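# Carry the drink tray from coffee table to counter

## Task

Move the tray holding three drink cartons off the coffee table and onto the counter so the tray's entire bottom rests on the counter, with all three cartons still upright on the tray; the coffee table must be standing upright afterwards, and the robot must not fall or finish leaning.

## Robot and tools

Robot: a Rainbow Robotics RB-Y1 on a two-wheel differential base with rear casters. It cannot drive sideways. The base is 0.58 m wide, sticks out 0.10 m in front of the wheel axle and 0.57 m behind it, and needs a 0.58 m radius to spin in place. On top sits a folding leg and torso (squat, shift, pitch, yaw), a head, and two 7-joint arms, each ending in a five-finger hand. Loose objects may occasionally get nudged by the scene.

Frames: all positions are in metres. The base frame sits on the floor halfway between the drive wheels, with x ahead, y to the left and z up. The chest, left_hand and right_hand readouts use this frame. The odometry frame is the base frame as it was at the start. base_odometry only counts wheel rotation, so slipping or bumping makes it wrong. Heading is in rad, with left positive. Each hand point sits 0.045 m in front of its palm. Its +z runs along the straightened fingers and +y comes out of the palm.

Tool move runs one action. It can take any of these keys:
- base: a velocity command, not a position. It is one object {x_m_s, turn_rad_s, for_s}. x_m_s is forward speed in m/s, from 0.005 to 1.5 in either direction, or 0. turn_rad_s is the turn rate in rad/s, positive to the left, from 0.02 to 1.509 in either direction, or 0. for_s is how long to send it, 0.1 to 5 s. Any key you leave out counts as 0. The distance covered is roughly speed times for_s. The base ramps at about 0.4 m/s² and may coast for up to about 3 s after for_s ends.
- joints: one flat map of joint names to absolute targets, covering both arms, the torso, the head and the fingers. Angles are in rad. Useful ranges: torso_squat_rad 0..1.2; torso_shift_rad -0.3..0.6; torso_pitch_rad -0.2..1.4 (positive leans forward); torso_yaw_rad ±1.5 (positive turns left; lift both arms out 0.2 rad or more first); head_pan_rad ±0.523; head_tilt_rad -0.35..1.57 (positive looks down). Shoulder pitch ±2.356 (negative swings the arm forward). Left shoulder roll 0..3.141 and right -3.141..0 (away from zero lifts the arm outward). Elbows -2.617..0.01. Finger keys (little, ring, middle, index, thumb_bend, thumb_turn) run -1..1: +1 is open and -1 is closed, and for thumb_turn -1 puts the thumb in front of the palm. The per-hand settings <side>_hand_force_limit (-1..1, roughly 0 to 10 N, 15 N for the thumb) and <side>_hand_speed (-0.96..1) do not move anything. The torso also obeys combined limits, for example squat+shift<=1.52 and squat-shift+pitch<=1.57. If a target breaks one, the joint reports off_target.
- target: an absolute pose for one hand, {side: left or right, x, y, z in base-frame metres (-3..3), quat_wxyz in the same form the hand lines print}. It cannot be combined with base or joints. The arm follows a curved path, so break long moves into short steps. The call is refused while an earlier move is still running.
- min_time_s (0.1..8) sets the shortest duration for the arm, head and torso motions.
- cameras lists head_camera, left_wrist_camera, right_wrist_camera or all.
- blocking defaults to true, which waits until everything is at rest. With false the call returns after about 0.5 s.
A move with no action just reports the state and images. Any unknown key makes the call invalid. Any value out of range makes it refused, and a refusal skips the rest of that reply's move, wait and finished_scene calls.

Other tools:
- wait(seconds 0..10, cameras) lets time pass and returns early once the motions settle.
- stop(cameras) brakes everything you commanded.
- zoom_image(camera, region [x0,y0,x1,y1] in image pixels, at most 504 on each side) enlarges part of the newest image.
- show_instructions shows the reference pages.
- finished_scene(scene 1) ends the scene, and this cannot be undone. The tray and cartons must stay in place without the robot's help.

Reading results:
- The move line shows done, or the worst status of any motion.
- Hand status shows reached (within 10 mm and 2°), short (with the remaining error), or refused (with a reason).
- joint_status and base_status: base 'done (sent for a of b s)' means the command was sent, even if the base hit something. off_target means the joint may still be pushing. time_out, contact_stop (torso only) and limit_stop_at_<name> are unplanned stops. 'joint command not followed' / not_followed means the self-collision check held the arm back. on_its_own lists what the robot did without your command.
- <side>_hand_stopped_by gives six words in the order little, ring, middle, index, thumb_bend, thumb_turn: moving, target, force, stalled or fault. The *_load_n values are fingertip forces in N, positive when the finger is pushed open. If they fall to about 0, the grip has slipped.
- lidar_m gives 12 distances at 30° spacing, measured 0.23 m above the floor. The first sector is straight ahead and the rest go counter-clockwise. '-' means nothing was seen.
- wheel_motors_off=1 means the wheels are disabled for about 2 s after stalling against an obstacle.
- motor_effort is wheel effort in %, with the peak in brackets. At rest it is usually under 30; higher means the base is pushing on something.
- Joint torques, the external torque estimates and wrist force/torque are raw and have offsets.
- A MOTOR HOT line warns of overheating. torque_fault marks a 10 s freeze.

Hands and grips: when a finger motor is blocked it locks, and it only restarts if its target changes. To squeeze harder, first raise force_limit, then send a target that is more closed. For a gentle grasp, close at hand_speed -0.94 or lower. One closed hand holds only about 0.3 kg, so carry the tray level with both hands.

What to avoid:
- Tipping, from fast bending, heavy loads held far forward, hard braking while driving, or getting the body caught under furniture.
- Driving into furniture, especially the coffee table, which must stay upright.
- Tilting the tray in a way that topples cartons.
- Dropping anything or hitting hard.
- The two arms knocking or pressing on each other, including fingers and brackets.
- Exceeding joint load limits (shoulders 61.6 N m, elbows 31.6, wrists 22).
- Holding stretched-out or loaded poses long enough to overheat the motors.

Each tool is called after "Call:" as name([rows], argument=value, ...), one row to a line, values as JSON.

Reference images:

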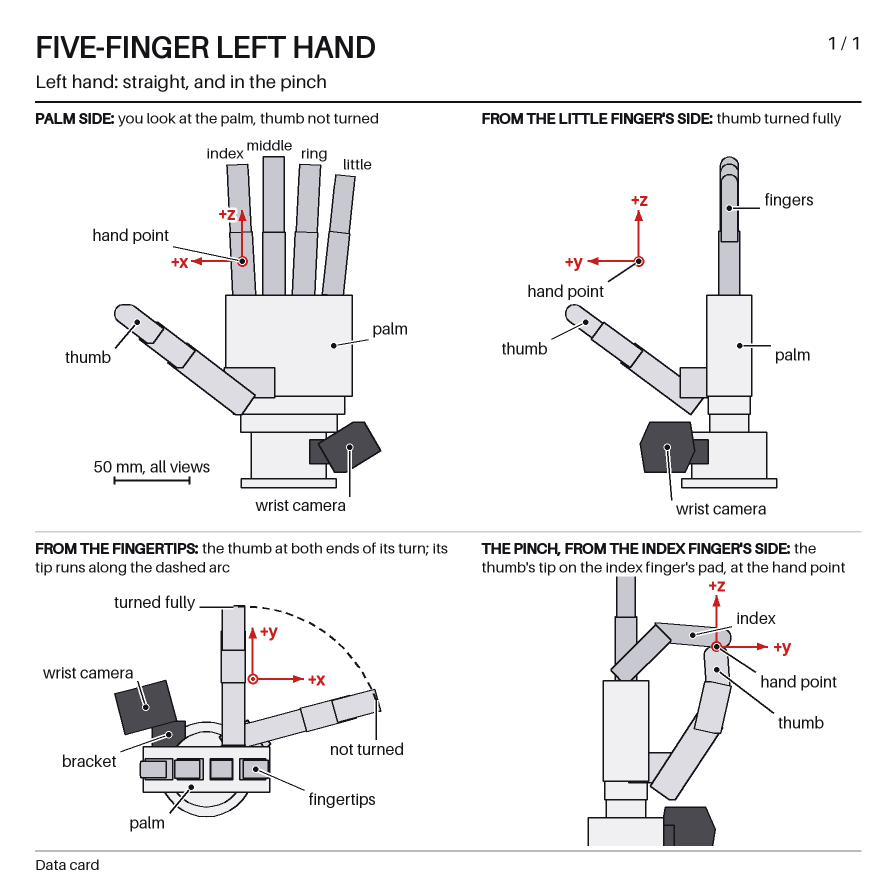

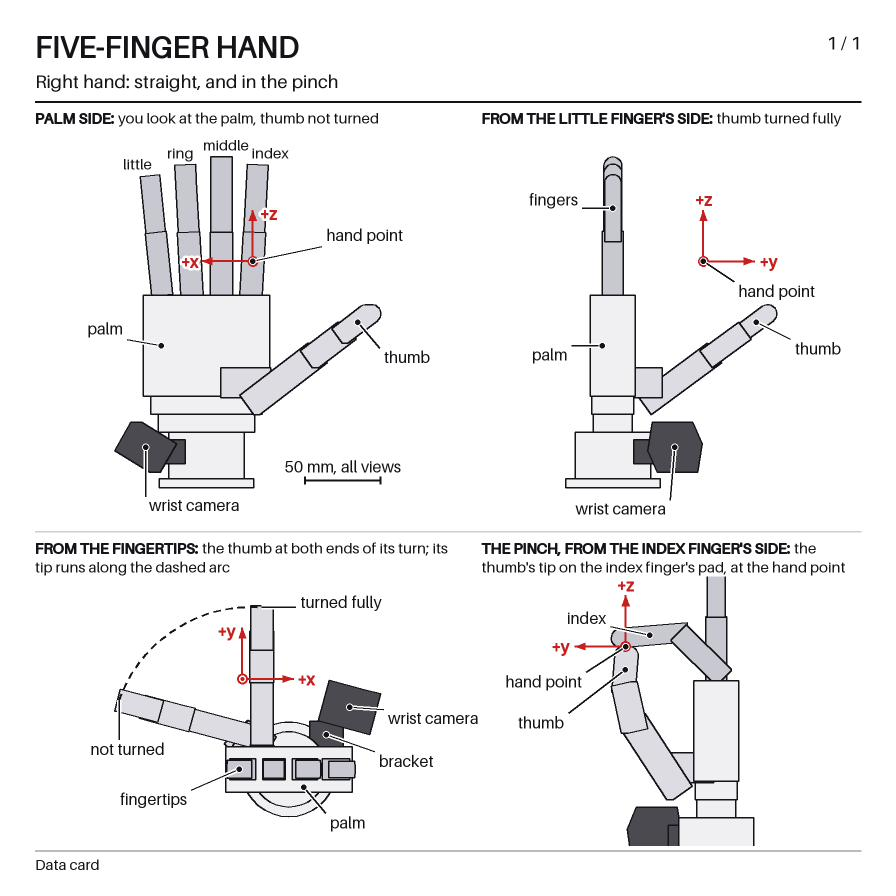

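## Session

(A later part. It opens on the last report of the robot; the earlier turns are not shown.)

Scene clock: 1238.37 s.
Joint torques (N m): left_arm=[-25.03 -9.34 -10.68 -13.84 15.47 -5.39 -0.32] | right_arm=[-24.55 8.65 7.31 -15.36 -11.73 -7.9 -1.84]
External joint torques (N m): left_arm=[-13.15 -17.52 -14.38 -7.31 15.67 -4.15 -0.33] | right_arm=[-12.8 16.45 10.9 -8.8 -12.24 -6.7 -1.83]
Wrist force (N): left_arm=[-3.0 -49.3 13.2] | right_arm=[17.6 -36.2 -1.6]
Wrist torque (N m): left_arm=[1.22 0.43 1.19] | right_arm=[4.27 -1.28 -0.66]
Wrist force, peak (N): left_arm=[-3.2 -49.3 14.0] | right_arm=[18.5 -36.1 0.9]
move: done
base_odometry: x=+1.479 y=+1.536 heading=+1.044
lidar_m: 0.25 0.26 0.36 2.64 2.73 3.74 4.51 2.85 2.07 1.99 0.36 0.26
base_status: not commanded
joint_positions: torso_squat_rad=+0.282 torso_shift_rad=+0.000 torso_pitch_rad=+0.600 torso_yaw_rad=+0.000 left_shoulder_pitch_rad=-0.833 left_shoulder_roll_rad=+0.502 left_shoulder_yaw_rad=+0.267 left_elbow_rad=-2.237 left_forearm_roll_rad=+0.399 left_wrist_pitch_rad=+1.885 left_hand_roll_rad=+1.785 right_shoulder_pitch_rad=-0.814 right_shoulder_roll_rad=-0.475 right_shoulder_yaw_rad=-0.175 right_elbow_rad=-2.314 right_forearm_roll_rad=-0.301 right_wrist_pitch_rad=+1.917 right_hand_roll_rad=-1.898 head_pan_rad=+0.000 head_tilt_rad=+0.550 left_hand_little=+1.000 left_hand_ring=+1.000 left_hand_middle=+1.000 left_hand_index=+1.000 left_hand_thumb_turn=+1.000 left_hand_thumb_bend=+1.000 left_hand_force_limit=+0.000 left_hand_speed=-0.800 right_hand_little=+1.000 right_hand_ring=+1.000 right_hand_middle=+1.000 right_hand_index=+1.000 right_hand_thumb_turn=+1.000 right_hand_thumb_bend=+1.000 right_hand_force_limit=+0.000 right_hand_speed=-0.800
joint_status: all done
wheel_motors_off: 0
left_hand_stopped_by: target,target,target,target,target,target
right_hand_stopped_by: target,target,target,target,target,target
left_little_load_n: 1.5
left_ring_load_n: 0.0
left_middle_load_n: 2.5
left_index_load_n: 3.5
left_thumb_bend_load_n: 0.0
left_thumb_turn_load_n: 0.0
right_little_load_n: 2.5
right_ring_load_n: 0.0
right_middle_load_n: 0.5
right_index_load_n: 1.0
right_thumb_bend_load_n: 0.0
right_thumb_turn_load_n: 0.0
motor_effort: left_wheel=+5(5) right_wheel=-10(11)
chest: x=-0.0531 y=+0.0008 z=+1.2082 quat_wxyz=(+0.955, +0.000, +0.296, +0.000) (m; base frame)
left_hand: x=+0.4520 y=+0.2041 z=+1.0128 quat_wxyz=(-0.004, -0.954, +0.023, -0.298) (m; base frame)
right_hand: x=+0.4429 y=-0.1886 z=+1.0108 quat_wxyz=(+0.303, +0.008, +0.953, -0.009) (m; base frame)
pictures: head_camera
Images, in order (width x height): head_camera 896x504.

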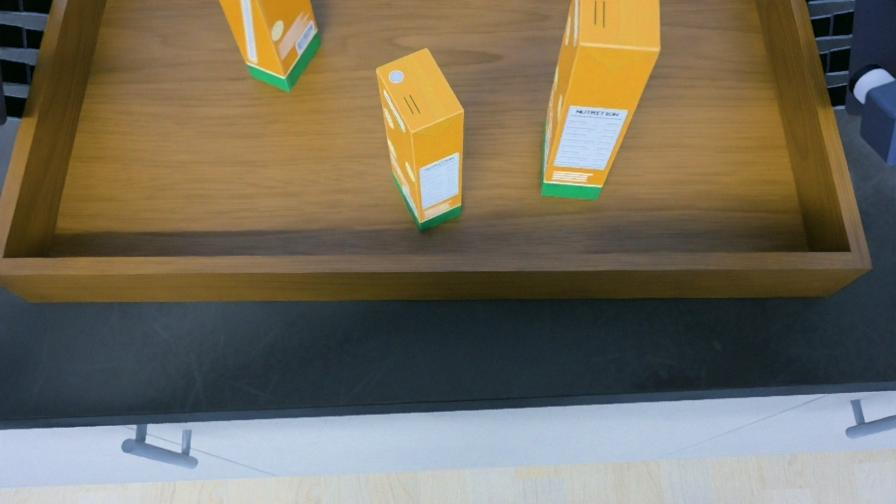

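Call:
move(joints={"torso_squat_rad": 0.29}, min_time_s=1.5)

Call:
move(joints={"torso_squat_rad": 0.298}, min_time_s=1.5, cameras=["head_camera"])

Scene clock: 1243.27 s.
Joint torques (N m): left_arm=[-25.61 -9.41 -10.23 -13.83 15.37 -5.41 -0.29] | right_arm=[-24.1 8.83 7.85 -14.02 -12.04 -7.54 -1.71]
External joint torques (N m): left_arm=[-13.73 -17.59 -13.94 -7.29 15.57 -4.17 -0.3] | right_arm=[-12.35 16.63 11.43 -7.45 -12.54 -6.34 -1.69]
Wrist force (N): left_arm=[-3.3 -49.6 13.4] | right_arm=[17.1 -36.2 -4.2]
Wrist torque (N m): left_arm=[1.24 0.60 1.13] | right_arm=[4.43 -1.41 -0.67]
Wrist force, peak (N): left_arm=[-3.0 -50.2 13.4] | right_arm=[17.2 -36.3 -4.2]
move: done
base_odometry: x=+1.479 y=+1.536 heading=+1.044
lidar_m: 0.24 0.25 0.35 2.64 2.74 3.74 4.51 2.84 2.07 2.00 0.36 0.26
base_status: not commanded
joint_positions: torso_squat_rad=+0.290 torso_shift_rad=+0.000 torso_pitch_rad=+0.600 torso_yaw_rad=+0.000 left_shoulder_pitch_rad=-0.833 left_shoulder_roll_rad=+0.502 left_shoulder_yaw_rad=+0.267 left_elbow_rad=-2.237 left_forearm_roll_rad=+0.399 left_wrist_pitch_rad=+1.885 left_hand_roll_rad=+1.785 right_shoulder_pitch_rad=-0.814 right_shoulder_roll_rad=-0.475 right_shoulder_yaw_rad=-0.175 right_elbow_rad=-2.314 right_forearm_roll_rad=-0.301 right_wrist_pitch_rad=+1.917 right_hand_roll_rad=-1.898 head_pan_rad=+0.000 head_tilt_rad=+0.550 left_hand_little=+1.000 left_hand_ring=+1.000 left_hand_middle=+1.000 left_hand_index=+1.000 left_hand_thumb_turn=+1.000 left_hand_thumb_bend=+1.000 left_hand_force_limit=+0.000 left_hand_speed=-0.800 right_hand_little=+1.000 right_hand_ring=+1.000 right_hand_middle=+1.000 right_hand_index=+1.000 right_hand_thumb_turn=+1.000 right_hand_thumb_bend=+1.000 right_hand_force_limit=+0.000 right_hand_speed=-0.800
joint_status: all done
wheel_motors_off: 0
left_hand_stopped_by: target,target,target,target,target,target
right_hand_stopped_by: target,target,target,target,target,target
left_little_load_n: 1.5
left_ring_load_n: 0.0
left_middle_load_n: 2.5
left_index_load_n: 3.5
left_thumb_bend_load_n: 0.0
left_thumb_turn_load_n: 0.0
right_little_load_n: 3.0
right_ring_load_n: 0.0
right_middle_load_n: 0.5
right_index_load_n: 1.0
right_thumb_bend_load_n: 0.0
right_thumb_turn_load_n: 0.0
motor_effort: left_wheel=+4(5) right_wheel=-10(11)
chest: x=-0.0532 y=+0.0008 z=+1.2066 quat_wxyz=(+0.955, +0.000, +0.296, +0.000) (m; base frame)
left_hand: x=+0.4520 y=+0.2041 z=+1.0113 quat_wxyz=(-0.004, -0.954, +0.023, -0.298) (m; base frame)
right_hand: x=+0.4429 y=-0.1886 z=+1.0095 quat_wxyz=(+0.303, +0.008, +0.953, -0.009) (m; base frame)
pictures: none

Scene clock: 1245.07 s.
Joint torques (N m): left_arm=[-25.61 -8.99 -10.74 -13.76 15.63 -5.35 -0.31] | right_arm=[-22.09 9.75 8.48 -11.93 -11.84 -7.31 -1.57]
External joint torques (N m): left_arm=[-13.72 -17.17 -14.45 -7.23 15.83 -4.11 -0.33] | right_arm=[-10.33 17.55 12.07 -5.37 -12.35 -6.1 -1.55]
Wrist force (N): left_arm=[-3.0 -49.5 13.5] | right_arm=[14.3 -37.0 -13.4]
Wrist torque (N m): left_arm=[1.39 0.45 1.01] | right_arm=[4.84 -0.73 -0.92]
Wrist force, peak (N): left_arm=[-3.3 -49.7 13.7] | right_arm=[14.3 -37.0 -13.4]
move: done
base_odometry: x=+1.479 y=+1.536 heading=+1.044
lidar_m: 0.24 0.26 0.35 2.64 2.75 3.74 4.51 2.84 2.08 1.99 0.36 0.26
base_status: not commanded
joint_positions: torso_squat_rad=+0.298 torso_shift_rad=+0.000 torso_pitch_rad=+0.600 torso_yaw_rad=+0.000 left_shoulder_pitch_rad=-0.833 left_shoulder_roll_rad=+0.502 left_shoulder_yaw_rad=+0.267 left_elbow_rad=-2.237 left_forearm_roll_rad=+0.399 left_wrist_pitch_rad=+1.885 left_hand_roll_rad=+1.785 right_shoulder_pitch_rad=-0.814 right_shoulder_roll_rad=-0.475 right_shoulder_yaw_rad=-0.175 right_elbow_rad=-2.315 right_forearm_roll_rad=-0.300 right_wrist_pitch_rad=+1.917 right_hand_roll_rad=-1.898 head_pan_rad=+0.000 head_tilt_rad=+0.550 left_hand_little=+1.000 left_hand_ring=+1.000 left_hand_middle=+1.000 left_hand_index=+1.000 left_hand_thumb_turn=+1.000 left_hand_thumb_bend=+1.000 left_hand_force_limit=+0.000 left_hand_speed=-0.800 right_hand_little=+1.000 right_hand_ring=+1.000 right_hand_middle=+1.000 right_hand_index=+1.000 right_hand_thumb_turn=+1.000 right_hand_thumb_bend=+1.000 right_hand_force_limit=+0.000 right_hand_speed=-0.800
joint_status: all done
wheel_motors_off: 0
left_hand_stopped_by: target,target,target,target,target,target
right_hand_stopped_by: target,target,target,target,target,target
left_little_load_n: 1.0
left_ring_load_n: 0.0
left_middle_load_n: 2.5
left_index_load_n: 3.5
left_thumb_bend_load_n: 0.0
left_thumb_turn_load_n: 0.0
right_little_load_n: 2.5
right_ring_load_n: 0.0
right_middle_load_n: 0.5
right_index_load_n: 1.0
right_thumb_bend_load_n: -0.5
right_thumb_turn_load_n: 0.0
motor_effort: left_wheel=+3(5) right_wheel=-11(11)
chest: x=-0.0534 y=+0.0008 z=+1.2051 quat_wxyz=(+0.955, +0.000, +0.295, +0.000) (m; base frame)
left_hand: x=+0.4519 y=+0.2041 z=+1.0099 quat_wxyz=(-0.004, -0.954, +0.023, -0.299) (m; base frame)
right_hand: x=+0.4429 y=-0.1886 z=+1.0086 quat_wxyz=(+0.304, +0.008, +0.953, -0.009) (m; base frame)
pictures: head_camera
Images, in order (width x height): head_camera 896x504.

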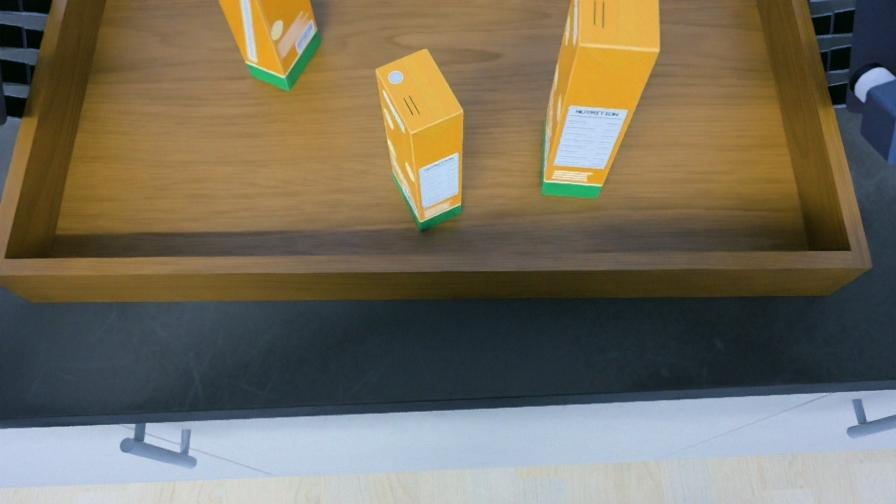

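Call:
move(joints={"left_shoulder_pitch_rad": -0.8308, "left_shoulder_roll_rad": 0.4904, "left_shoulder_yaw_rad": 0.2638, "left_elbow_rad": -2.2373, "left_forearm_roll_rad": 0.3961, "left_wrist_pitch_rad": 1.8802, "left_hand_roll_rad": 1.7788}, min_time_s=2, cameras=["head_camera"])

Scene clock: 1264.10 s.
Joint torques (N m): left_arm=[-18.6 -13.53 -11.82 -10.99 15.23 -4.78 -0.98] | right_arm=[-21.7 9.36 8.82 -11.79 -11.9 -6.99 -1.56]
External joint torques (N m): left_arm=[-6.74 -21.66 -15.48 -4.41 15.43 -3.54 -0.99] | right_arm=[-9.94 17.15 12.41 -5.24 -12.41 -5.78 -1.55]
Wrist force (N): left_arm=[0.3 -48.3 1.0] | right_arm=[14.0 -35.0 -5.3]
Wrist torque (N m): left_arm=[1.94 -0.19 1.04] | right_arm=[4.40 -1.05 -0.85]
Wrist force, peak (N): left_arm=[-3.2 -50.3 13.6] | right_arm=[14.5 -37.0 -13.4]
move: done
base_odometry: x=+1.479 y=+1.536 heading=+1.044
lidar_m: 0.24 0.26 0.35 2.64 2.75 3.74 4.50 2.84 2.07 1.99 0.36 0.26
base_status: not commanded
joint_positions: torso_squat_rad=+0.298 torso_shift_rad=+0.000 torso_pitch_rad=+0.600 torso_yaw_rad=+0.000 left_shoulder_pitch_rad=-0.829 left_shoulder_roll_rad=+0.496 left_shoulder_yaw_rad=+0.267 left_elbow_rad=-2.236 left_forearm_roll_rad=+0.392 left_wrist_pitch_rad=+1.881 left_hand_roll_rad=+1.779 right_shoulder_pitch_rad=-0.814 right_shoulder_roll_rad=-0.475 right_shoulder_yaw_rad=-0.175 right_elbow_rad=-2.315 right_forearm_roll_rad=-0.300 right_wrist_pitch_rad=+1.916 right_hand_roll_rad=-1.898 head_pan_rad=+0.000 head_tilt_rad=+0.550 left_hand_little=+1.000 left_hand_ring=+1.000 left_hand_middle=+1.000 left_hand_index=+1.000 left_hand_thumb_turn=+1.000 left_hand_thumb_bend=+1.000 left_hand_force_limit=+0.000 left_hand_speed=-0.800 right_hand_little=+1.000 right_hand_ring=+1.000 right_hand_middle=+1.000 right_hand_index=+1.000 right_hand_thumb_turn=+1.000 right_hand_thumb_bend=+1.000 right_hand_force_limit=+0.000 right_hand_speed=-0.800
joint_status: all done
wheel_motors_off: 0
left_hand_stopped_by: target,target,target,target,target,target
right_hand_stopped_by: target,target,target,target,target,target
left_little_load_n: 1.0
left_ring_load_n: 0.0
left_middle_load_n: 2.0
left_index_load_n: 4.0
left_thumb_bend_load_n: 0.0
left_thumb_turn_load_n: 0.0
right_little_load_n: 2.5
right_ring_load_n: 0.5
right_middle_load_n: 0.0
right_index_load_n: 1.0
right_thumb_bend_load_n: 0.0
right_thumb_turn_load_n: 0.0
motor_effort: left_wheel=+4(6) right_wheel=-10(11)
chest: x=-0.0534 y=+0.0008 z=+1.2051 quat_wxyz=(+0.955, +0.000, +0.295, +0.000) (m; base frame)
left_hand: x=+0.4517 y=+0.2043 z=+1.0082 quat_wxyz=(-0.003, -0.954, +0.023, -0.299) (m; base frame)
right_hand: x=+0.4430 y=-0.1886 z=+1.0086 quat_wxyz=(+0.304, +0.008, +0.953, -0.009) (m; base frame)
pictures: head_camera
Images, in order (width x height): head_camera 896x504.

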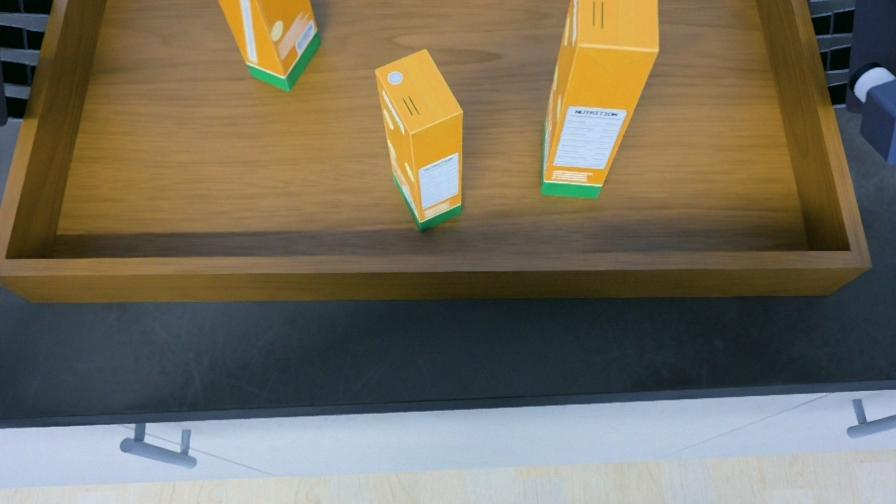

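Call:
move(joints={"torso_squat_rad": 0.302}, min_time_s=1.5)

Call:
move(joints={"left_shoulder_roll_rad": 0.5048, "left_shoulder_yaw_rad": 0.2782, "left_elbow_rad": -2.2309, "left_forearm_roll_rad": 0.4185, "left_wrist_pitch_rad": 1.8738, "left_hand_roll_rad": 1.766, "right_shoulder_roll_rad": -0.4853, "right_shoulder_yaw_rad": -0.1868, "right_elbow_rad": -2.3115, "right_forearm_roll_rad": -0.326, "right_wrist_pitch_rad": 1.9086, "right_hand_roll_rad": -1.8861}, min_time_s=3, cameras=["head_camera"])

Scene clock: 1281.77 s.
Joint torques (N m): left_arm=[-18.51 -13.18 -12.35 -10.27 15.31 -4.17 -0.81] | right_arm=[-21.02 9.31 8.53 -11.95 -11.9 -6.48 -1.6]
External joint torques (N m): left_arm=[-6.65 -21.31 -16.01 -3.7 15.5 -2.92 -0.83] | right_arm=[-9.25 17.11 12.11 -5.4 -12.41 -5.28 -1.59]
Wrist force (N): left_arm=[2.4 -48.4 -0.4] | right_arm=[10.9 -35.9 -10.2]
Wrist torque (N m): left_arm=[2.01 -0.18 1.17] | right_arm=[4.67 -0.71 -1.06]
Wrist force, peak (N): left_arm=[0.1 -49.0 2.0] | right_arm=[11.0 -36.0 -10.3]
move: done
base_odometry: x=+1.479 y=+1.536 heading=+1.044
lidar_m: 0.24 0.25 0.36 2.64 2.74 3.73 4.50 2.85 2.08 1.99 0.36 0.25
base_status: not commanded
joint_positions: torso_squat_rad=+0.302 torso_shift_rad=+0.000 torso_pitch_rad=+0.599 torso_yaw_rad=+0.000 left_shoulder_pitch_rad=-0.829 left_shoulder_roll_rad=+0.496 left_shoulder_yaw_rad=+0.267 left_elbow_rad=-2.236 left_forearm_roll_rad=+0.392 left_wrist_pitch_rad=+1.881 left_hand_roll_rad=+1.779 right_shoulder_pitch_rad=-0.814 right_shoulder_roll_rad=-0.475 right_shoulder_yaw_rad=-0.175 right_elbow_rad=-2.315 right_forearm_roll_rad=-0.300 right_wrist_pitch_rad=+1.916 right_hand_roll_rad=-1.898 head_pan_rad=+0.000 head_tilt_rad=+0.550 left_hand_little=+1.000 left_hand_ring=+1.000 left_hand_middle=+1.000 left_hand_index=+1.000 left_hand_thumb_turn=+1.000 left_hand_thumb_bend=+1.000 left_hand_force_limit=+0.000 left_hand_speed=-0.800 right_hand_little=+1.000 right_hand_ring=+1.000 right_hand_middle=+1.000 right_hand_index=+1.000 right_hand_thumb_turn=+1.000 right_hand_thumb_bend=+1.000 right_hand_force_limit=+0.000 right_hand_speed=-0.800
joint_status: all done
wheel_motors_off: 0
left_hand_stopped_by: target,target,target,target,target,target
right_hand_stopped_by: target,target,target,target,target,target
left_little_load_n: 1.0
left_ring_load_n: 0.0
left_middle_load_n: 2.0
left_index_load_n: 4.0
left_thumb_bend_load_n: -0.5
left_thumb_turn_load_n: 0.0
right_little_load_n: 2.5
right_ring_load_n: 0.0
right_middle_load_n: 0.0
right_index_load_n: 1.0
right_thumb_bend_load_n: 0.0
right_thumb_turn_load_n: 0.0
motor_effort: left_wheel=+4(5) right_wheel=-10(11)
chest: x=-0.0537 y=+0.0008 z=+1.2043 quat_wxyz=(+0.955, +0.000, +0.295, +0.000) (m; base frame)
left_hand: x=+0.4516 y=+0.2044 z=+1.0078 quat_wxyz=(-0.003, -0.954, +0.023, -0.299) (m; base frame)
right_hand: x=+0.4429 y=-0.1885 z=+1.0082 quat_wxyz=(+0.305, +0.008, +0.952, -0.009) (m; base frame)
pictures: none

Scene clock: 1285.07 s.
Joint torques (N m): left_arm=[-18.73 -0.74 -4.72 -10.45 9.78 -4.99 -1.28] | right_arm=[-20.86 1.17 2.92 -12.5 -8.14 -6.22 1.17]
External joint torques (N m): left_arm=[-6.89 -9.09 -8.46 -3.9 9.96 -3.74 -1.3] | right_arm=[-9.1 9.23 6.6 -5.97 -8.63 -5 1.18]
Wrist force (N): left_arm=[-4.2 -29.3 7.3] | right_arm=[16.1 -15.4 1.9]
Wrist torque (N m): left_arm=[1.14 -0.28 -0.19] | right_arm=[4.60 -0.96 1.87]
Wrist force, peak (N): left_arm=[2.6 -48.8 -0.2] | right_arm=[12.8 -35.7 -10.0]
move: done
base_odometry: x=+1.479 y=+1.536 heading=+1.044
lidar_m: 0.24 0.26 0.35 2.64 2.73 3.75 4.50 2.84 2.08 1.99 0.37 0.25
base_status: not commanded
joint_positions: torso_squat_rad=+0.302 torso_shift_rad=+0.000 torso_pitch_rad=+0.600 torso_yaw_rad=+0.000 left_shoulder_pitch_rad=-0.829 left_shoulder_roll_rad=+0.507 left_shoulder_yaw_rad=+0.280 left_elbow_rad=-2.230 left_forearm_roll_rad=+0.416 left_wrist_pitch_rad=+1.875 left_hand_roll_rad=+1.766 right_shoulder_pitch_rad=-0.814 right_shoulder_roll_rad=-0.487 right_shoulder_yaw_rad=-0.188 right_elbow_rad=-2.310 right_forearm_roll_rad=-0.324 right_wrist_pitch_rad=+1.910 right_hand_roll_rad=-1.886 head_pan_rad=+0.000 head_tilt_rad=+0.550 left_hand_little=+1.000 left_hand_ring=+1.000 left_hand_middle=+1.000 left_hand_index=+1.000 left_hand_thumb_turn=+1.000 left_hand_thumb_bend=+1.000 left_hand_force_limit=+0.000 left_hand_speed=-0.800 right_hand_little=+1.000 right_hand_ring=+1.000 right_hand_middle=+1.000 right_hand_index=+1.000 right_hand_thumb_turn=+1.000 right_hand_thumb_bend=+1.000 right_hand_force_limit=+0.000 right_hand_speed=-0.800
joint_status: all done
wheel_motors_off: 0
left_hand_stopped_by: target,target,target,target,target,target
right_hand_stopped_by: target,target,target,target,target,target
left_little_load_n: 0.0
left_ring_load_n: 0.0
left_middle_load_n: 1.0
left_index_load_n: 4.5
left_thumb_bend_load_n: 0.0
left_thumb_turn_load_n: 0.0
right_little_load_n: 0.0
right_ring_load_n: 0.0
right_middle_load_n: 2.0
right_index_load_n: 3.5
right_thumb_bend_load_n: -0.5
right_thumb_turn_load_n: 0.0
motor_effort: left_wheel=+4(6) right_wheel=-9(11)
chest: x=-0.0533 y=+0.0008 z=+1.2042 quat_wxyz=(+0.955, +0.000, +0.296, +0.000) (m; base frame)
left_hand: x=+0.4523 y=+0.2062 z=+1.0092 quat_wxyz=(-0.006, -0.954, +0.030, -0.300) (m; base frame)
right_hand: x=+0.4438 y=-0.1906 z=+1.0095 quat_wxyz=(+0.305, +0.001, +0.952, -0.008) (m; base frame)
pictures: head_camera
Images, in order (width x height): head_camera 896x504.

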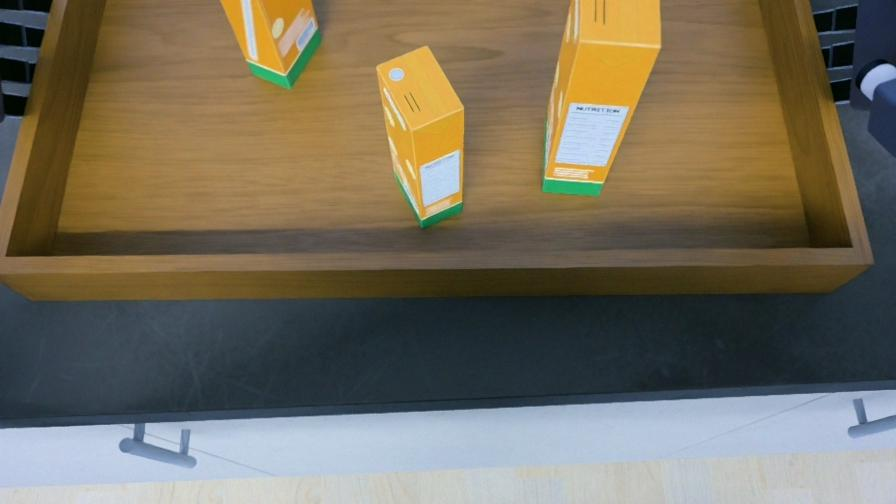

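Call:
move(joints={"torso_squat_rad": 0.309}, min_time_s=1.5)

Call:
move(joints={"left_shoulder_roll_rad": 0.512, "left_shoulder_yaw_rad": 0.2854, "left_elbow_rad": -2.2277, "left_forearm_roll_rad": 0.4297, "left_wrist_pitch_rad": 1.8706, "left_hand_roll_rad": 1.7596, "right_shoulder_roll_rad": -0.4925, "right_shoulder_yaw_rad": -0.194, "right_elbow_rad": -2.3091, "right_forearm_roll_rad": -0.3372, "right_wrist_pitch_rad": 1.9054, "right_hand_roll_rad": -1.8797}, min_time_s=2, cameras=["head_camera"])

Scene clock: 1296.17 s.
Joint torques (N m): left_arm=[-18.9 -1.69 -5.55 -9.64 9.81 -3.88 -1.28] | right_arm=[-19.38 1.65 3.08 -11.91 -8.27 -5.46 1.09]
External joint torques (N m): left_arm=[-7.05 -10.06 -9.29 -3.1 9.99 -2.63 -1.3] | right_arm=[-7.6 9.71 6.76 -5.39 -8.77 -4.24 1.1]
Wrist force (N): left_arm=[-2.5 -28.5 0.6] | right_arm=[13.3 -15.4 -5.5]
Wrist torque (N m): left_arm=[1.42 0.03 -0.09] | right_arm=[4.99 -0.90 1.73]
Wrist force, peak (N): left_arm=[-5.2 -29.5 8.0] | right_arm=[16.2 -15.4 1.9]
move: done
base_odometry: x=+1.479 y=+1.536 heading=+1.044
lidar_m: 0.24 0.26 0.36 2.64 2.74 3.74 4.52 2.84 2.07 1.99 0.36 0.26
base_status: not commanded
joint_positions: torso_squat_rad=+0.309 torso_shift_rad=+0.000 torso_pitch_rad=+0.600 torso_yaw_rad=+0.000 left_shoulder_pitch_rad=-0.829 left_shoulder_roll_rad=+0.507 left_shoulder_yaw_rad=+0.280 left_elbow_rad=-2.230 left_forearm_roll_rad=+0.416 left_wrist_pitch_rad=+1.874 left_hand_roll_rad=+1.766 right_shoulder_pitch_rad=-0.815 right_shoulder_roll_rad=-0.488 right_shoulder_yaw_rad=-0.189 right_elbow_rad=-2.310 right_forearm_roll_rad=-0.324 right_wrist_pitch_rad=+1.910 right_hand_roll_rad=-1.886 head_pan_rad=+0.000 head_tilt_rad=+0.550 left_hand_little=+1.000 left_hand_ring=+1.000 left_hand_middle=+1.000 left_hand_index=+1.000 left_hand_thumb_turn=+1.000 left_hand_thumb_bend=+1.000 left_hand_force_limit=+0.000 left_hand_speed=-0.800 right_hand_little=+1.000 right_hand_ring=+1.000 right_hand_middle=+1.000 right_hand_index=+1.000 right_hand_thumb_turn=+1.000 right_hand_thumb_bend=+1.000 right_hand_force_limit=+0.000 right_hand_speed=-0.800
joint_status: all done
wheel_motors_off: 0
left_hand_stopped_by: target,target,target,target,target,target
right_hand_stopped_by: target,target,target,target,target,target
left_little_load_n: 0.0
left_ring_load_n: 0.0
left_middle_load_n: 1.0
left_index_load_n: 4.0
left_thumb_bend_load_n: 0.0
left_thumb_turn_load_n: 0.0
right_little_load_n: 0.0
right_ring_load_n: 0.0
right_middle_load_n: 2.5
right_index_load_n: 3.5
right_thumb_bend_load_n: 0.0
right_thumb_turn_load_n: 0.0
motor_effort: left_wheel=+4(5) right_wheel=-11(11)
chest: x=-0.0535 y=+0.0008 z=+1.2028 quat_wxyz=(+0.955, +0.000, +0.295, +0.000) (m; base frame)
left_hand: x=+0.4522 y=+0.2063 z=+1.0082 quat_wxyz=(-0.005, -0.953, +0.030, -0.300) (m; base frame)
right_hand: x=+0.4438 y=-0.1906 z=+1.0086 quat_wxyz=(+0.306, +0.001, +0.952, -0.008) (m; base frame)
pictures: none

Scene clock: 1298.47 s.
Joint torques (N m): left_arm=[-19.01 2.38 -2.58 -9.43 7.33 -4.38 -1.08] | right_arm=[-19.61 -1.84 0.5 -11.26 -5.79 -5.43 0.85]
External joint torques (N m): left_arm=[-7.17 -6.11 -6.36 -2.9 7.5 -3.12 -1.1] | right_arm=[-7.85 6.34 4.23 -4.76 -6.28 -4.21 0.86]
Wrist force (N): left_arm=[-5.0 -20.4 7.2] | right_arm=[15.5 -7.7 0.7]
Wrist torque (N m): left_arm=[0.84 -0.11 -0.28] | right_arm=[4.34 -0.91 2.00]
Wrist force, peak (N): left_arm=[-2.5 -28.6 1.1] | right_arm=[14.9 -15.2 -5.1]
move: done
base_odometry: x=+1.479 y=+1.536 heading=+1.044
lidar_m: 0.24 0.25 0.35 2.64 2.73 3.73 4.51 2.84 2.06 1.98 0.36 0.26
base_status: not commanded
joint_positions: torso_squat_rad=+0.309 torso_shift_rad=+0.000 torso_pitch_rad=+0.600 torso_yaw_rad=+0.000 left_shoulder_pitch_rad=-0.829 left_shoulder_roll_rad=+0.513 left_shoulder_yaw_rad=+0.287 left_elbow_rad=-2.227 left_forearm_roll_rad=+0.428 left_wrist_pitch_rad=+1.871 left_hand_roll_rad=+1.760 right_shoulder_pitch_rad=-0.815 right_shoulder_roll_rad=-0.494 right_shoulder_yaw_rad=-0.195 right_elbow_rad=-2.308 right_forearm_roll_rad=-0.336 right_wrist_pitch_rad=+1.906 right_hand_roll_rad=-1.880 head_pan_rad=+0.000 head_tilt_rad=+0.550 left_hand_little=+1.000 left_hand_ring=+1.000 left_hand_middle=+1.000 left_hand_index=+1.000 left_hand_thumb_turn=+1.000 left_hand_thumb_bend=+1.000 left_hand_force_limit=+0.000 left_hand_speed=-0.800 right_hand_little=+1.000 right_hand_ring=+1.000 right_hand_middle=+1.000 right_hand_index=+1.000 right_hand_thumb_turn=+1.000 right_hand_thumb_bend=+1.000 right_hand_force_limit=+0.000 right_hand_speed=-0.800
joint_status: all done
wheel_motors_off: 0
left_hand_stopped_by: target,target,target,target,target,target
right_hand_stopped_by: target,target,target,target,target,target
left_little_load_n: -0.5
left_ring_load_n: 0.0
left_middle_load_n: 0.0
left_index_load_n: 3.5
left_thumb_bend_load_n: 0.0
left_thumb_turn_load_n: 0.0
right_little_load_n: 0.0
right_ring_load_n: 0.0
right_middle_load_n: 1.5
right_index_load_n: 3.0
right_thumb_bend_load_n: 0.0
right_thumb_turn_load_n: 0.0
motor_effort: left_wheel=+5(6) right_wheel=-10(11)
chest: x=-0.0533 y=+0.0008 z=+1.2027 quat_wxyz=(+0.955, +0.000, +0.296, +0.000) (m; base frame)
left_hand: x=+0.4526 y=+0.2074 z=+1.0091 quat_wxyz=(-0.007, -0.953, +0.033, -0.301) (m; base frame)
right_hand: x=+0.4443 y=-0.1916 z=+1.0093 quat_wxyz=(+0.306, -0.003, +0.952, -0.007) (m; base frame)
pictures: head_camera
Images, in order (width x height): head_camera 896x504.

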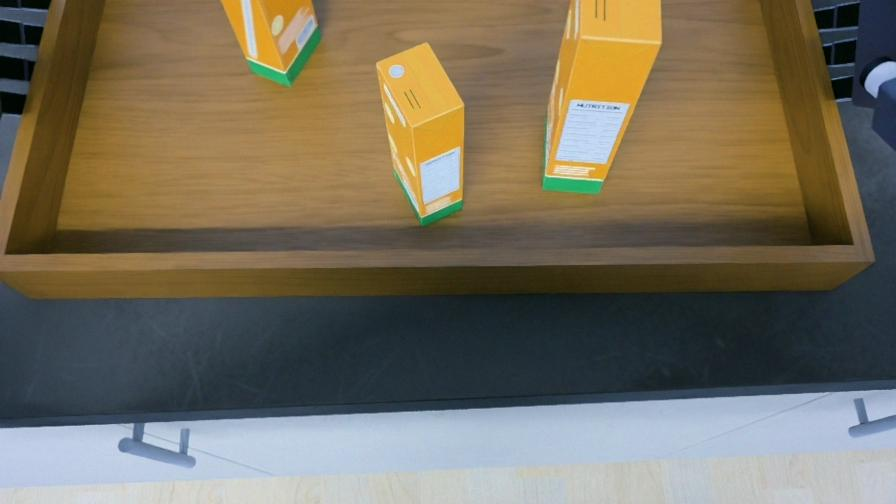

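Call:
zoom_image(camera="head_camera", region=[0, 230, 250, 430])

Call:
zoom_image(camera="head_camera", region=[646, 230, 896, 430])

Scaled by 2.016 from the camera's 896x504 image, which has a finer 1280x720 frame.

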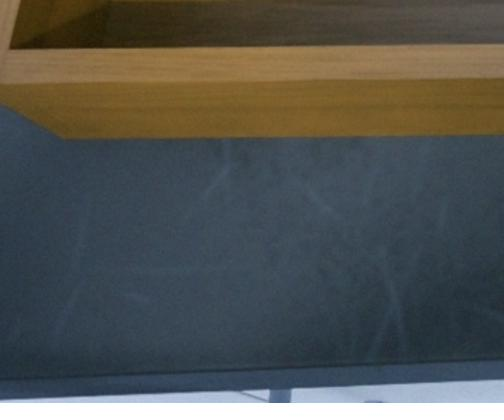

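Scaled by 2.016 from the camera's 896x504 image, which has a finer 1280x720 frame.

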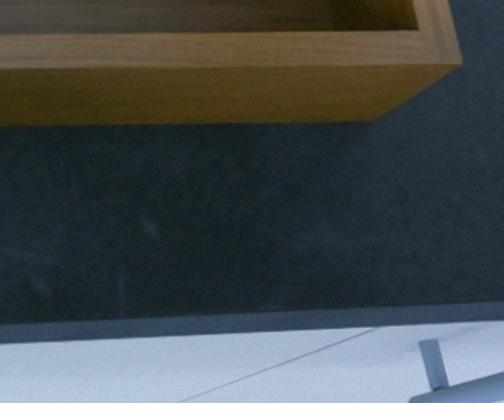

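Call:
move(joints={"torso_squat_rad": 0.316}, min_time_s=1.5, cameras=["head_camera"])

Scene clock: 1310.50 s.
Joint torques (N m): left_arm=[-18.64 1.41 -3.5 -8.62 7.08 -3.31 -1.12] | right_arm=[-17.98 -1.62 1.68 -10.62 -6.01 -4.6 1.24]
External joint torques (N m): left_arm=[-6.8 -7.08 -7.29 -2.1 7.25 -2.05 -1.13] | right_arm=[-6.2 6.57 5.41 -4.12 -6.5 -3.38 1.25]
Wrist force (N): left_arm=[-2.3 -20.4 0.6] | right_arm=[13.6 -7.9 -7.0]
Wrist torque (N m): left_arm=[1.07 -0.06 -0.17] | right_arm=[4.72 -0.91 1.90]
Wrist force, peak (N): left_arm=[-5.2 -21.8 7.2] | right_arm=[15.7 -7.9 0.6]
move: done
base_odometry: x=+1.479 y=+1.536 heading=+1.044
lidar_m: 0.24 0.26 0.35 2.64 2.75 3.74 4.50 2.85 2.08 2.00 0.35 0.26
base_status: not commanded
joint_positions: torso_squat_rad=+0.316 torso_shift_rad=+0.000 torso_pitch_rad=+0.600 torso_yaw_rad=+0.000 left_shoulder_pitch_rad=-0.829 left_shoulder_roll_rad=+0.514 left_shoulder_yaw_rad=+0.287 left_elbow_rad=-2.227 left_forearm_roll_rad=+0.428 left_wrist_pitch_rad=+1.871 left_hand_roll_rad=+1.760 right_shoulder_pitch_rad=-0.815 right_shoulder_roll_rad=-0.494 right_shoulder_yaw_rad=-0.195 right_elbow_rad=-2.308 right_forearm_roll_rad=-0.336 right_wrist_pitch_rad=+1.906 right_hand_roll_rad=-1.880 head_pan_rad=+0.000 head_tilt_rad=+0.550 left_hand_little=+1.000 left_hand_ring=+1.000 left_hand_middle=+1.000 left_hand_index=+1.000 left_hand_thumb_turn=+1.000 left_hand_thumb_bend=+1.000 left_hand_force_limit=+0.000 left_hand_speed=-0.800 right_hand_little=+1.000 right_hand_ring=+1.000 right_hand_middle=+1.000 right_hand_index=+1.000 right_hand_thumb_turn=+1.000 right_hand_thumb_bend=+1.000 right_hand_force_limit=+0.000 right_hand_speed=-0.800
joint_status: all done
wheel_motors_off: 0
left_hand_stopped_by: target,target,target,target,target,target
right_hand_stopped_by: target,target,target,target,target,target
left_little_load_n: 0.0
left_ring_load_n: 0.0
left_middle_load_n: 0.5
left_index_load_n: 3.5
left_thumb_bend_load_n: 0.0
left_thumb_turn_load_n: 0.0
right_little_load_n: 0.0
right_ring_load_n: 0.0
right_middle_load_n: 1.0
right_index_load_n: 3.0
right_thumb_bend_load_n: -0.5
right_thumb_turn_load_n: 0.0
motor_effort: left_wheel=+5(5) right_wheel=-10(11)
chest: x=-0.0535 y=+0.0008 z=+1.2013 quat_wxyz=(+0.955, +0.000, +0.295, +0.000) (m; base frame)
left_hand: x=+0.4525 y=+0.2075 z=+1.0081 quat_wxyz=(-0.007, -0.953, +0.033, -0.301) (m; base frame)
right_hand: x=+0.4443 y=-0.1917 z=+1.0085 quat_wxyz=(+0.307, -0.003, +0.952, -0.007) (m; base frame)
pictures: head_camera
Images, in order (width x height): head_camera 896x504.

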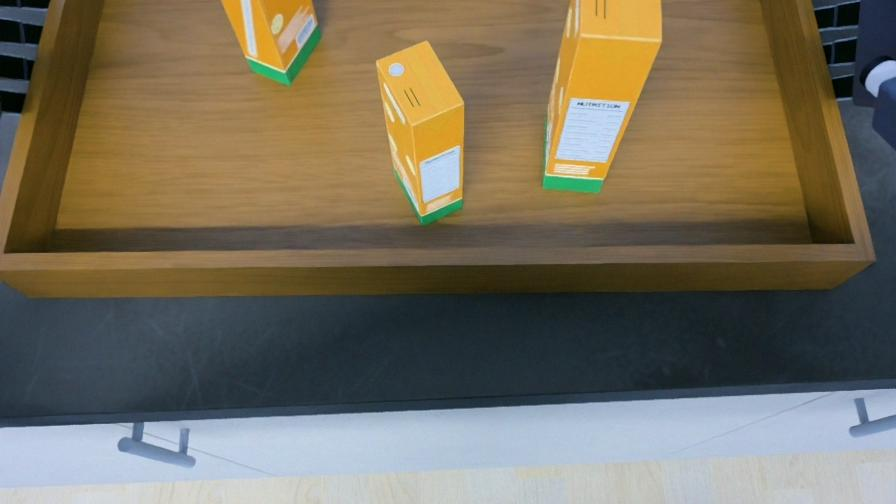

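Call:
move(joints={"torso_squat_rad": 0.32, "left_shoulder_roll_rad": 0.5192, "left_shoulder_yaw_rad": 0.2926, "left_elbow_rad": -2.2245, "left_forearm_roll_rad": 0.4409, "left_wrist_pitch_rad": 1.8674, "left_hand_roll_rad": 1.7532, "right_shoulder_roll_rad": -0.4997, "right_shoulder_yaw_rad": -0.2012, "right_elbow_rad": -2.3067, "right_forearm_roll_rad": -0.3484, "right_wrist_pitch_rad": 1.9022, "right_hand_roll_rad": -1.8733}, min_time_s=2, cameras=["all"])

Scene clock: 1319.73 s.
Joint torques (N m): left_arm=[-18.37 5.15 -0.32 -7.2 4.75 -3.44 -0.85] | right_arm=[-17.55 -4.11 -1.56 -8.59 -3.91 -4.1 0.77]
External joint torques (N m): left_arm=[-6.54 -3.46 -4.16 -0.7 4.91 -2.17 -0.87] | right_arm=[-5.78 4.2 2.22 -2.13 -4.4 -2.87 0.78]
Wrist force (N): left_arm=[-3.4 -13.7 3.4] | right_arm=[14.1 -0.8 -3.6]
Wrist torque (N m): left_arm=[0.50 -0.17 -0.23] | right_arm=[4.14 -0.96 2.01]
Wrist force, peak (N): left_arm=[-2.0 -21.1 0.3] | right_arm=[14.3 -7.7 -7.1]
move: done
base_odometry: x=+1.479 y=+1.536 heading=+1.044
lidar_m: 0.24 0.26 0.36 2.65 2.74 3.75 4.51 2.85 2.07 1.99 0.36 0.26
base_status: not commanded
joint_positions: torso_squat_rad=+0.320 torso_shift_rad=+0.000 torso_pitch_rad=+0.600 torso_yaw_rad=+0.000 left_shoulder_pitch_rad=-0.829 left_shoulder_roll_rad=+0.520 left_shoulder_yaw_rad=+0.293 left_elbow_rad=-2.224 left_forearm_roll_rad=+0.440 left_wrist_pitch_rad=+1.868 left_hand_roll_rad=+1.753 right_shoulder_pitch_rad=-0.815 right_shoulder_roll_rad=-0.501 right_shoulder_yaw_rad=-0.202 right_elbow_rad=-2.306 right_forearm_roll_rad=-0.347 right_wrist_pitch_rad=+1.903 right_hand_roll_rad=-1.873 head_pan_rad=+0.000 head_tilt_rad=+0.550 left_hand_little=+1.000 left_hand_ring=+1.000 left_hand_middle=+1.000 left_hand_index=+1.000 left_hand_thumb_turn=+1.000 left_hand_thumb_bend=+1.000 left_hand_force_limit=+0.000 left_hand_speed=-0.800 right_hand_little=+1.000 right_hand_ring=+1.000 right_hand_middle=+1.000 right_hand_index=+1.000 right_hand_thumb_turn=+1.000 right_hand_thumb_bend=+1.000 right_hand_force_limit=+0.000 right_hand_speed=-0.800
joint_status: all done
wheel_motors_off: 0
left_hand_stopped_by: target,target,target,target,target,target
right_hand_stopped_by: target,target,target,target,target,target
left_little_load_n: 0.0
left_ring_load_n: 0.0
left_middle_load_n: 0.0
left_index_load_n: 2.5
left_thumb_bend_load_n: 0.0
left_thumb_turn_load_n: 0.0
right_little_load_n: 0.0
right_ring_load_n: 0.0
right_middle_load_n: 0.0
right_index_load_n: 2.5
right_thumb_bend_load_n: 0.0
right_thumb_turn_load_n: -0.5
motor_effort: left_wheel=+4(6) right_wheel=-10(11)
chest: x=-0.0534 y=+0.0008 z=+1.2004 quat_wxyz=(+0.955, +0.000, +0.295, +0.000) (m; base frame)
left_hand: x=+0.4529 y=+0.2086 z=+1.0084 quat_wxyz=(-0.008, -0.953, +0.036, -0.302) (m; base frame)
right_hand: x=+0.4447 y=-0.1927 z=+1.0087 quat_wxyz=(+0.308, -0.007, +0.951, -0.006) (m; base frame)
pictures: head_camera, left_wrist_camera, right_wrist_camera
Images, in order (width x height): head_camera 896x504, left_wrist_camera 504x504, right_wrist_camera 504x504.

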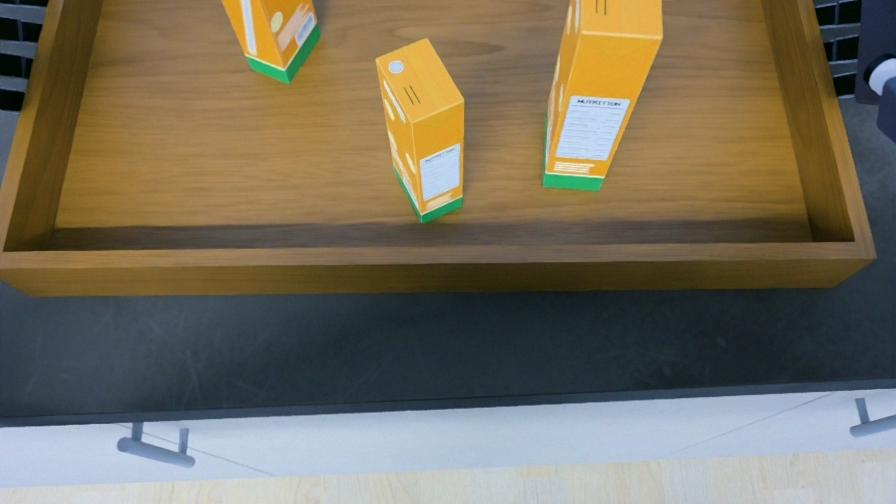

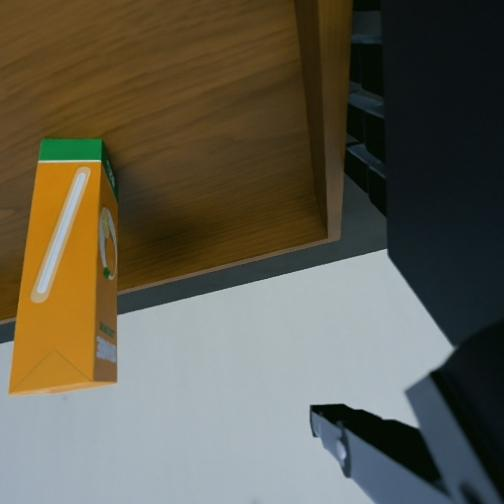

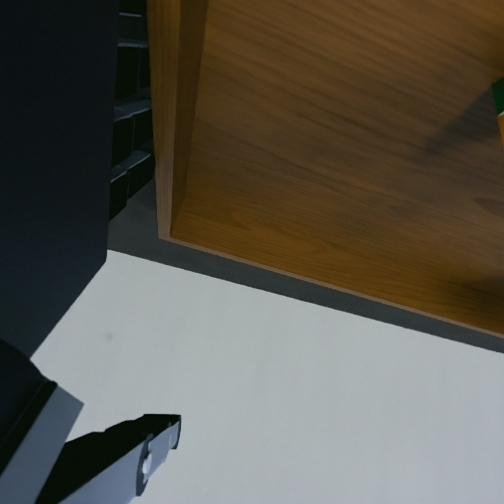

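Call:
move(joints={"torso_squat_rad": 0.322, "left_shoulder_roll_rad": 0.5282, "left_shoulder_yaw_rad": 0.3016, "left_elbow_rad": -2.2205, "left_forearm_roll_rad": 0.4549, "left_wrist_pitch_rad": 1.8634, "left_hand_roll_rad": 1.7452, "right_shoulder_roll_rad": -0.5087, "right_shoulder_yaw_rad": -0.2102, "right_elbow_rad": -2.3037, "right_forearm_roll_rad": -0.3624, "right_wrist_pitch_rad": 1.8982, "right_hand_roll_rad": -1.8653}, min_time_s=3, cameras=["head_camera"])

Scene clock: 1330.17 s.
Joint torques (N m): left_arm=[-17.12 9 2.1 -6.5 1.87 -2.82 -0.45] | right_arm=[-14.32 -6.71 -3.74 -6.4 -1.02 -2.25 0.49]
External joint torques (N m): left_arm=[-5.29 0.22 -1.79 -0.04 2.03 -1.55 -0.47] | right_arm=[-2.54 1.77 0.1 0.03 -1.51 -1.01 0.5]
Wrist force (N): left_arm=[-5.0 -7.0 5.8] | right_arm=[11.4 8.2 -5.1]
Wrist torque (N m): left_arm=[-0.50 0.24 -0.21] | right_arm=[3.72 -1.11 1.88]
Wrist force, peak (N): left_arm=[-4.3 -14.1 4.0] | right_arm=[14.6 -0.6 -4.0]
move: done
base_odometry: x=+1.479 y=+1.536 heading=+1.044
lidar_m: 0.24 0.26 0.36 2.64 2.76 3.74 4.51 2.84 2.08 1.99 0.36 0.25
base_status: not commanded
joint_positions: torso_squat_rad=+0.322 torso_shift_rad=+0.000 torso_pitch_rad=+0.600 torso_yaw_rad=+0.000 left_shoulder_pitch_rad=-0.830 left_shoulder_roll_rad=+0.528 left_shoulder_yaw_rad=+0.302 left_elbow_rad=-2.220 left_forearm_roll_rad=+0.454 left_wrist_pitch_rad=+1.864 left_hand_roll_rad=+1.745 right_shoulder_pitch_rad=-0.816 right_shoulder_roll_rad=-0.509 right_shoulder_yaw_rad=-0.210 right_elbow_rad=-2.304 right_forearm_roll_rad=-0.362 right_wrist_pitch_rad=+1.898 right_hand_roll_rad=-1.865 head_pan_rad=+0.000 head_tilt_rad=+0.550 left_hand_little=+1.000 left_hand_ring=+1.000 left_hand_middle=+1.000 left_hand_index=+1.000 left_hand_thumb_turn=+1.000 left_hand_thumb_bend=+1.000 left_hand_force_limit=+0.000 left_hand_speed=-0.800 right_hand_little=+1.000 right_hand_ring=+1.000 right_hand_middle=+1.000 right_hand_index=+1.000 right_hand_thumb_turn=+1.000 right_hand_thumb_bend=+1.000 right_hand_force_limit=+0.000 right_hand_speed=-0.800
joint_status: all done
wheel_motors_off: 0
left_hand_stopped_by: target,target,target,target,target,target
right_hand_stopped_by: target,target,target,target,target,target
left_little_load_n: 0.0
left_ring_load_n: 0.0
left_middle_load_n: 0.0
left_index_load_n: 1.0
left_thumb_bend_load_n: 0.0
left_thumb_turn_load_n: 0.0
right_little_load_n: 0.0
right_ring_load_n: 0.0
right_middle_load_n: 0.0
right_index_load_n: 1.0
right_thumb_bend_load_n: 0.0
right_thumb_turn_load_n: 0.0
motor_effort: left_wheel=+4(6) right_wheel=-10(11)
chest: x=-0.0534 y=+0.0008 z=+1.2000 quat_wxyz=(+0.955, +0.000, +0.295, +0.000) (m; base frame)
left_hand: x=+0.4534 y=+0.2101 z=+1.0099 quat_wxyz=(-0.009, -0.952, +0.040, -0.304) (m; base frame)
right_hand: x=+0.4454 y=-0.1940 z=+1.0103 quat_wxyz=(+0.309, -0.011, +0.951, -0.005) (m; base frame)
pictures: head_camera
Images, in order (width x height): head_camera 896x504.

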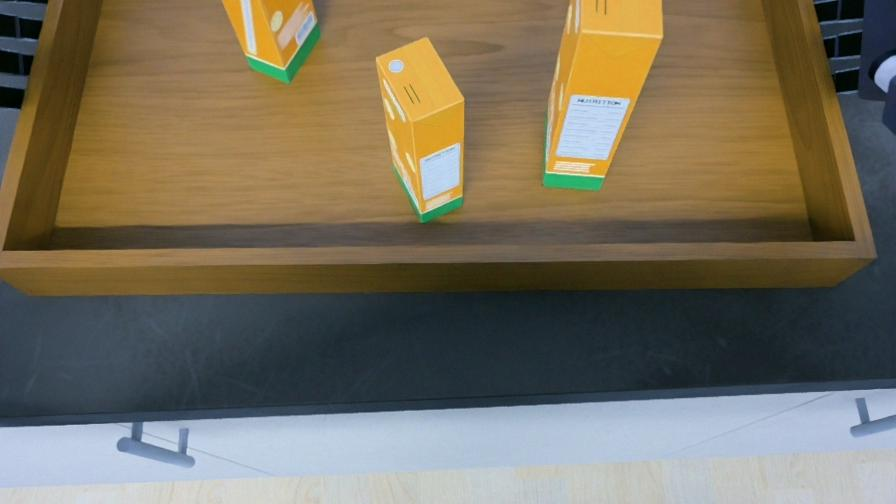

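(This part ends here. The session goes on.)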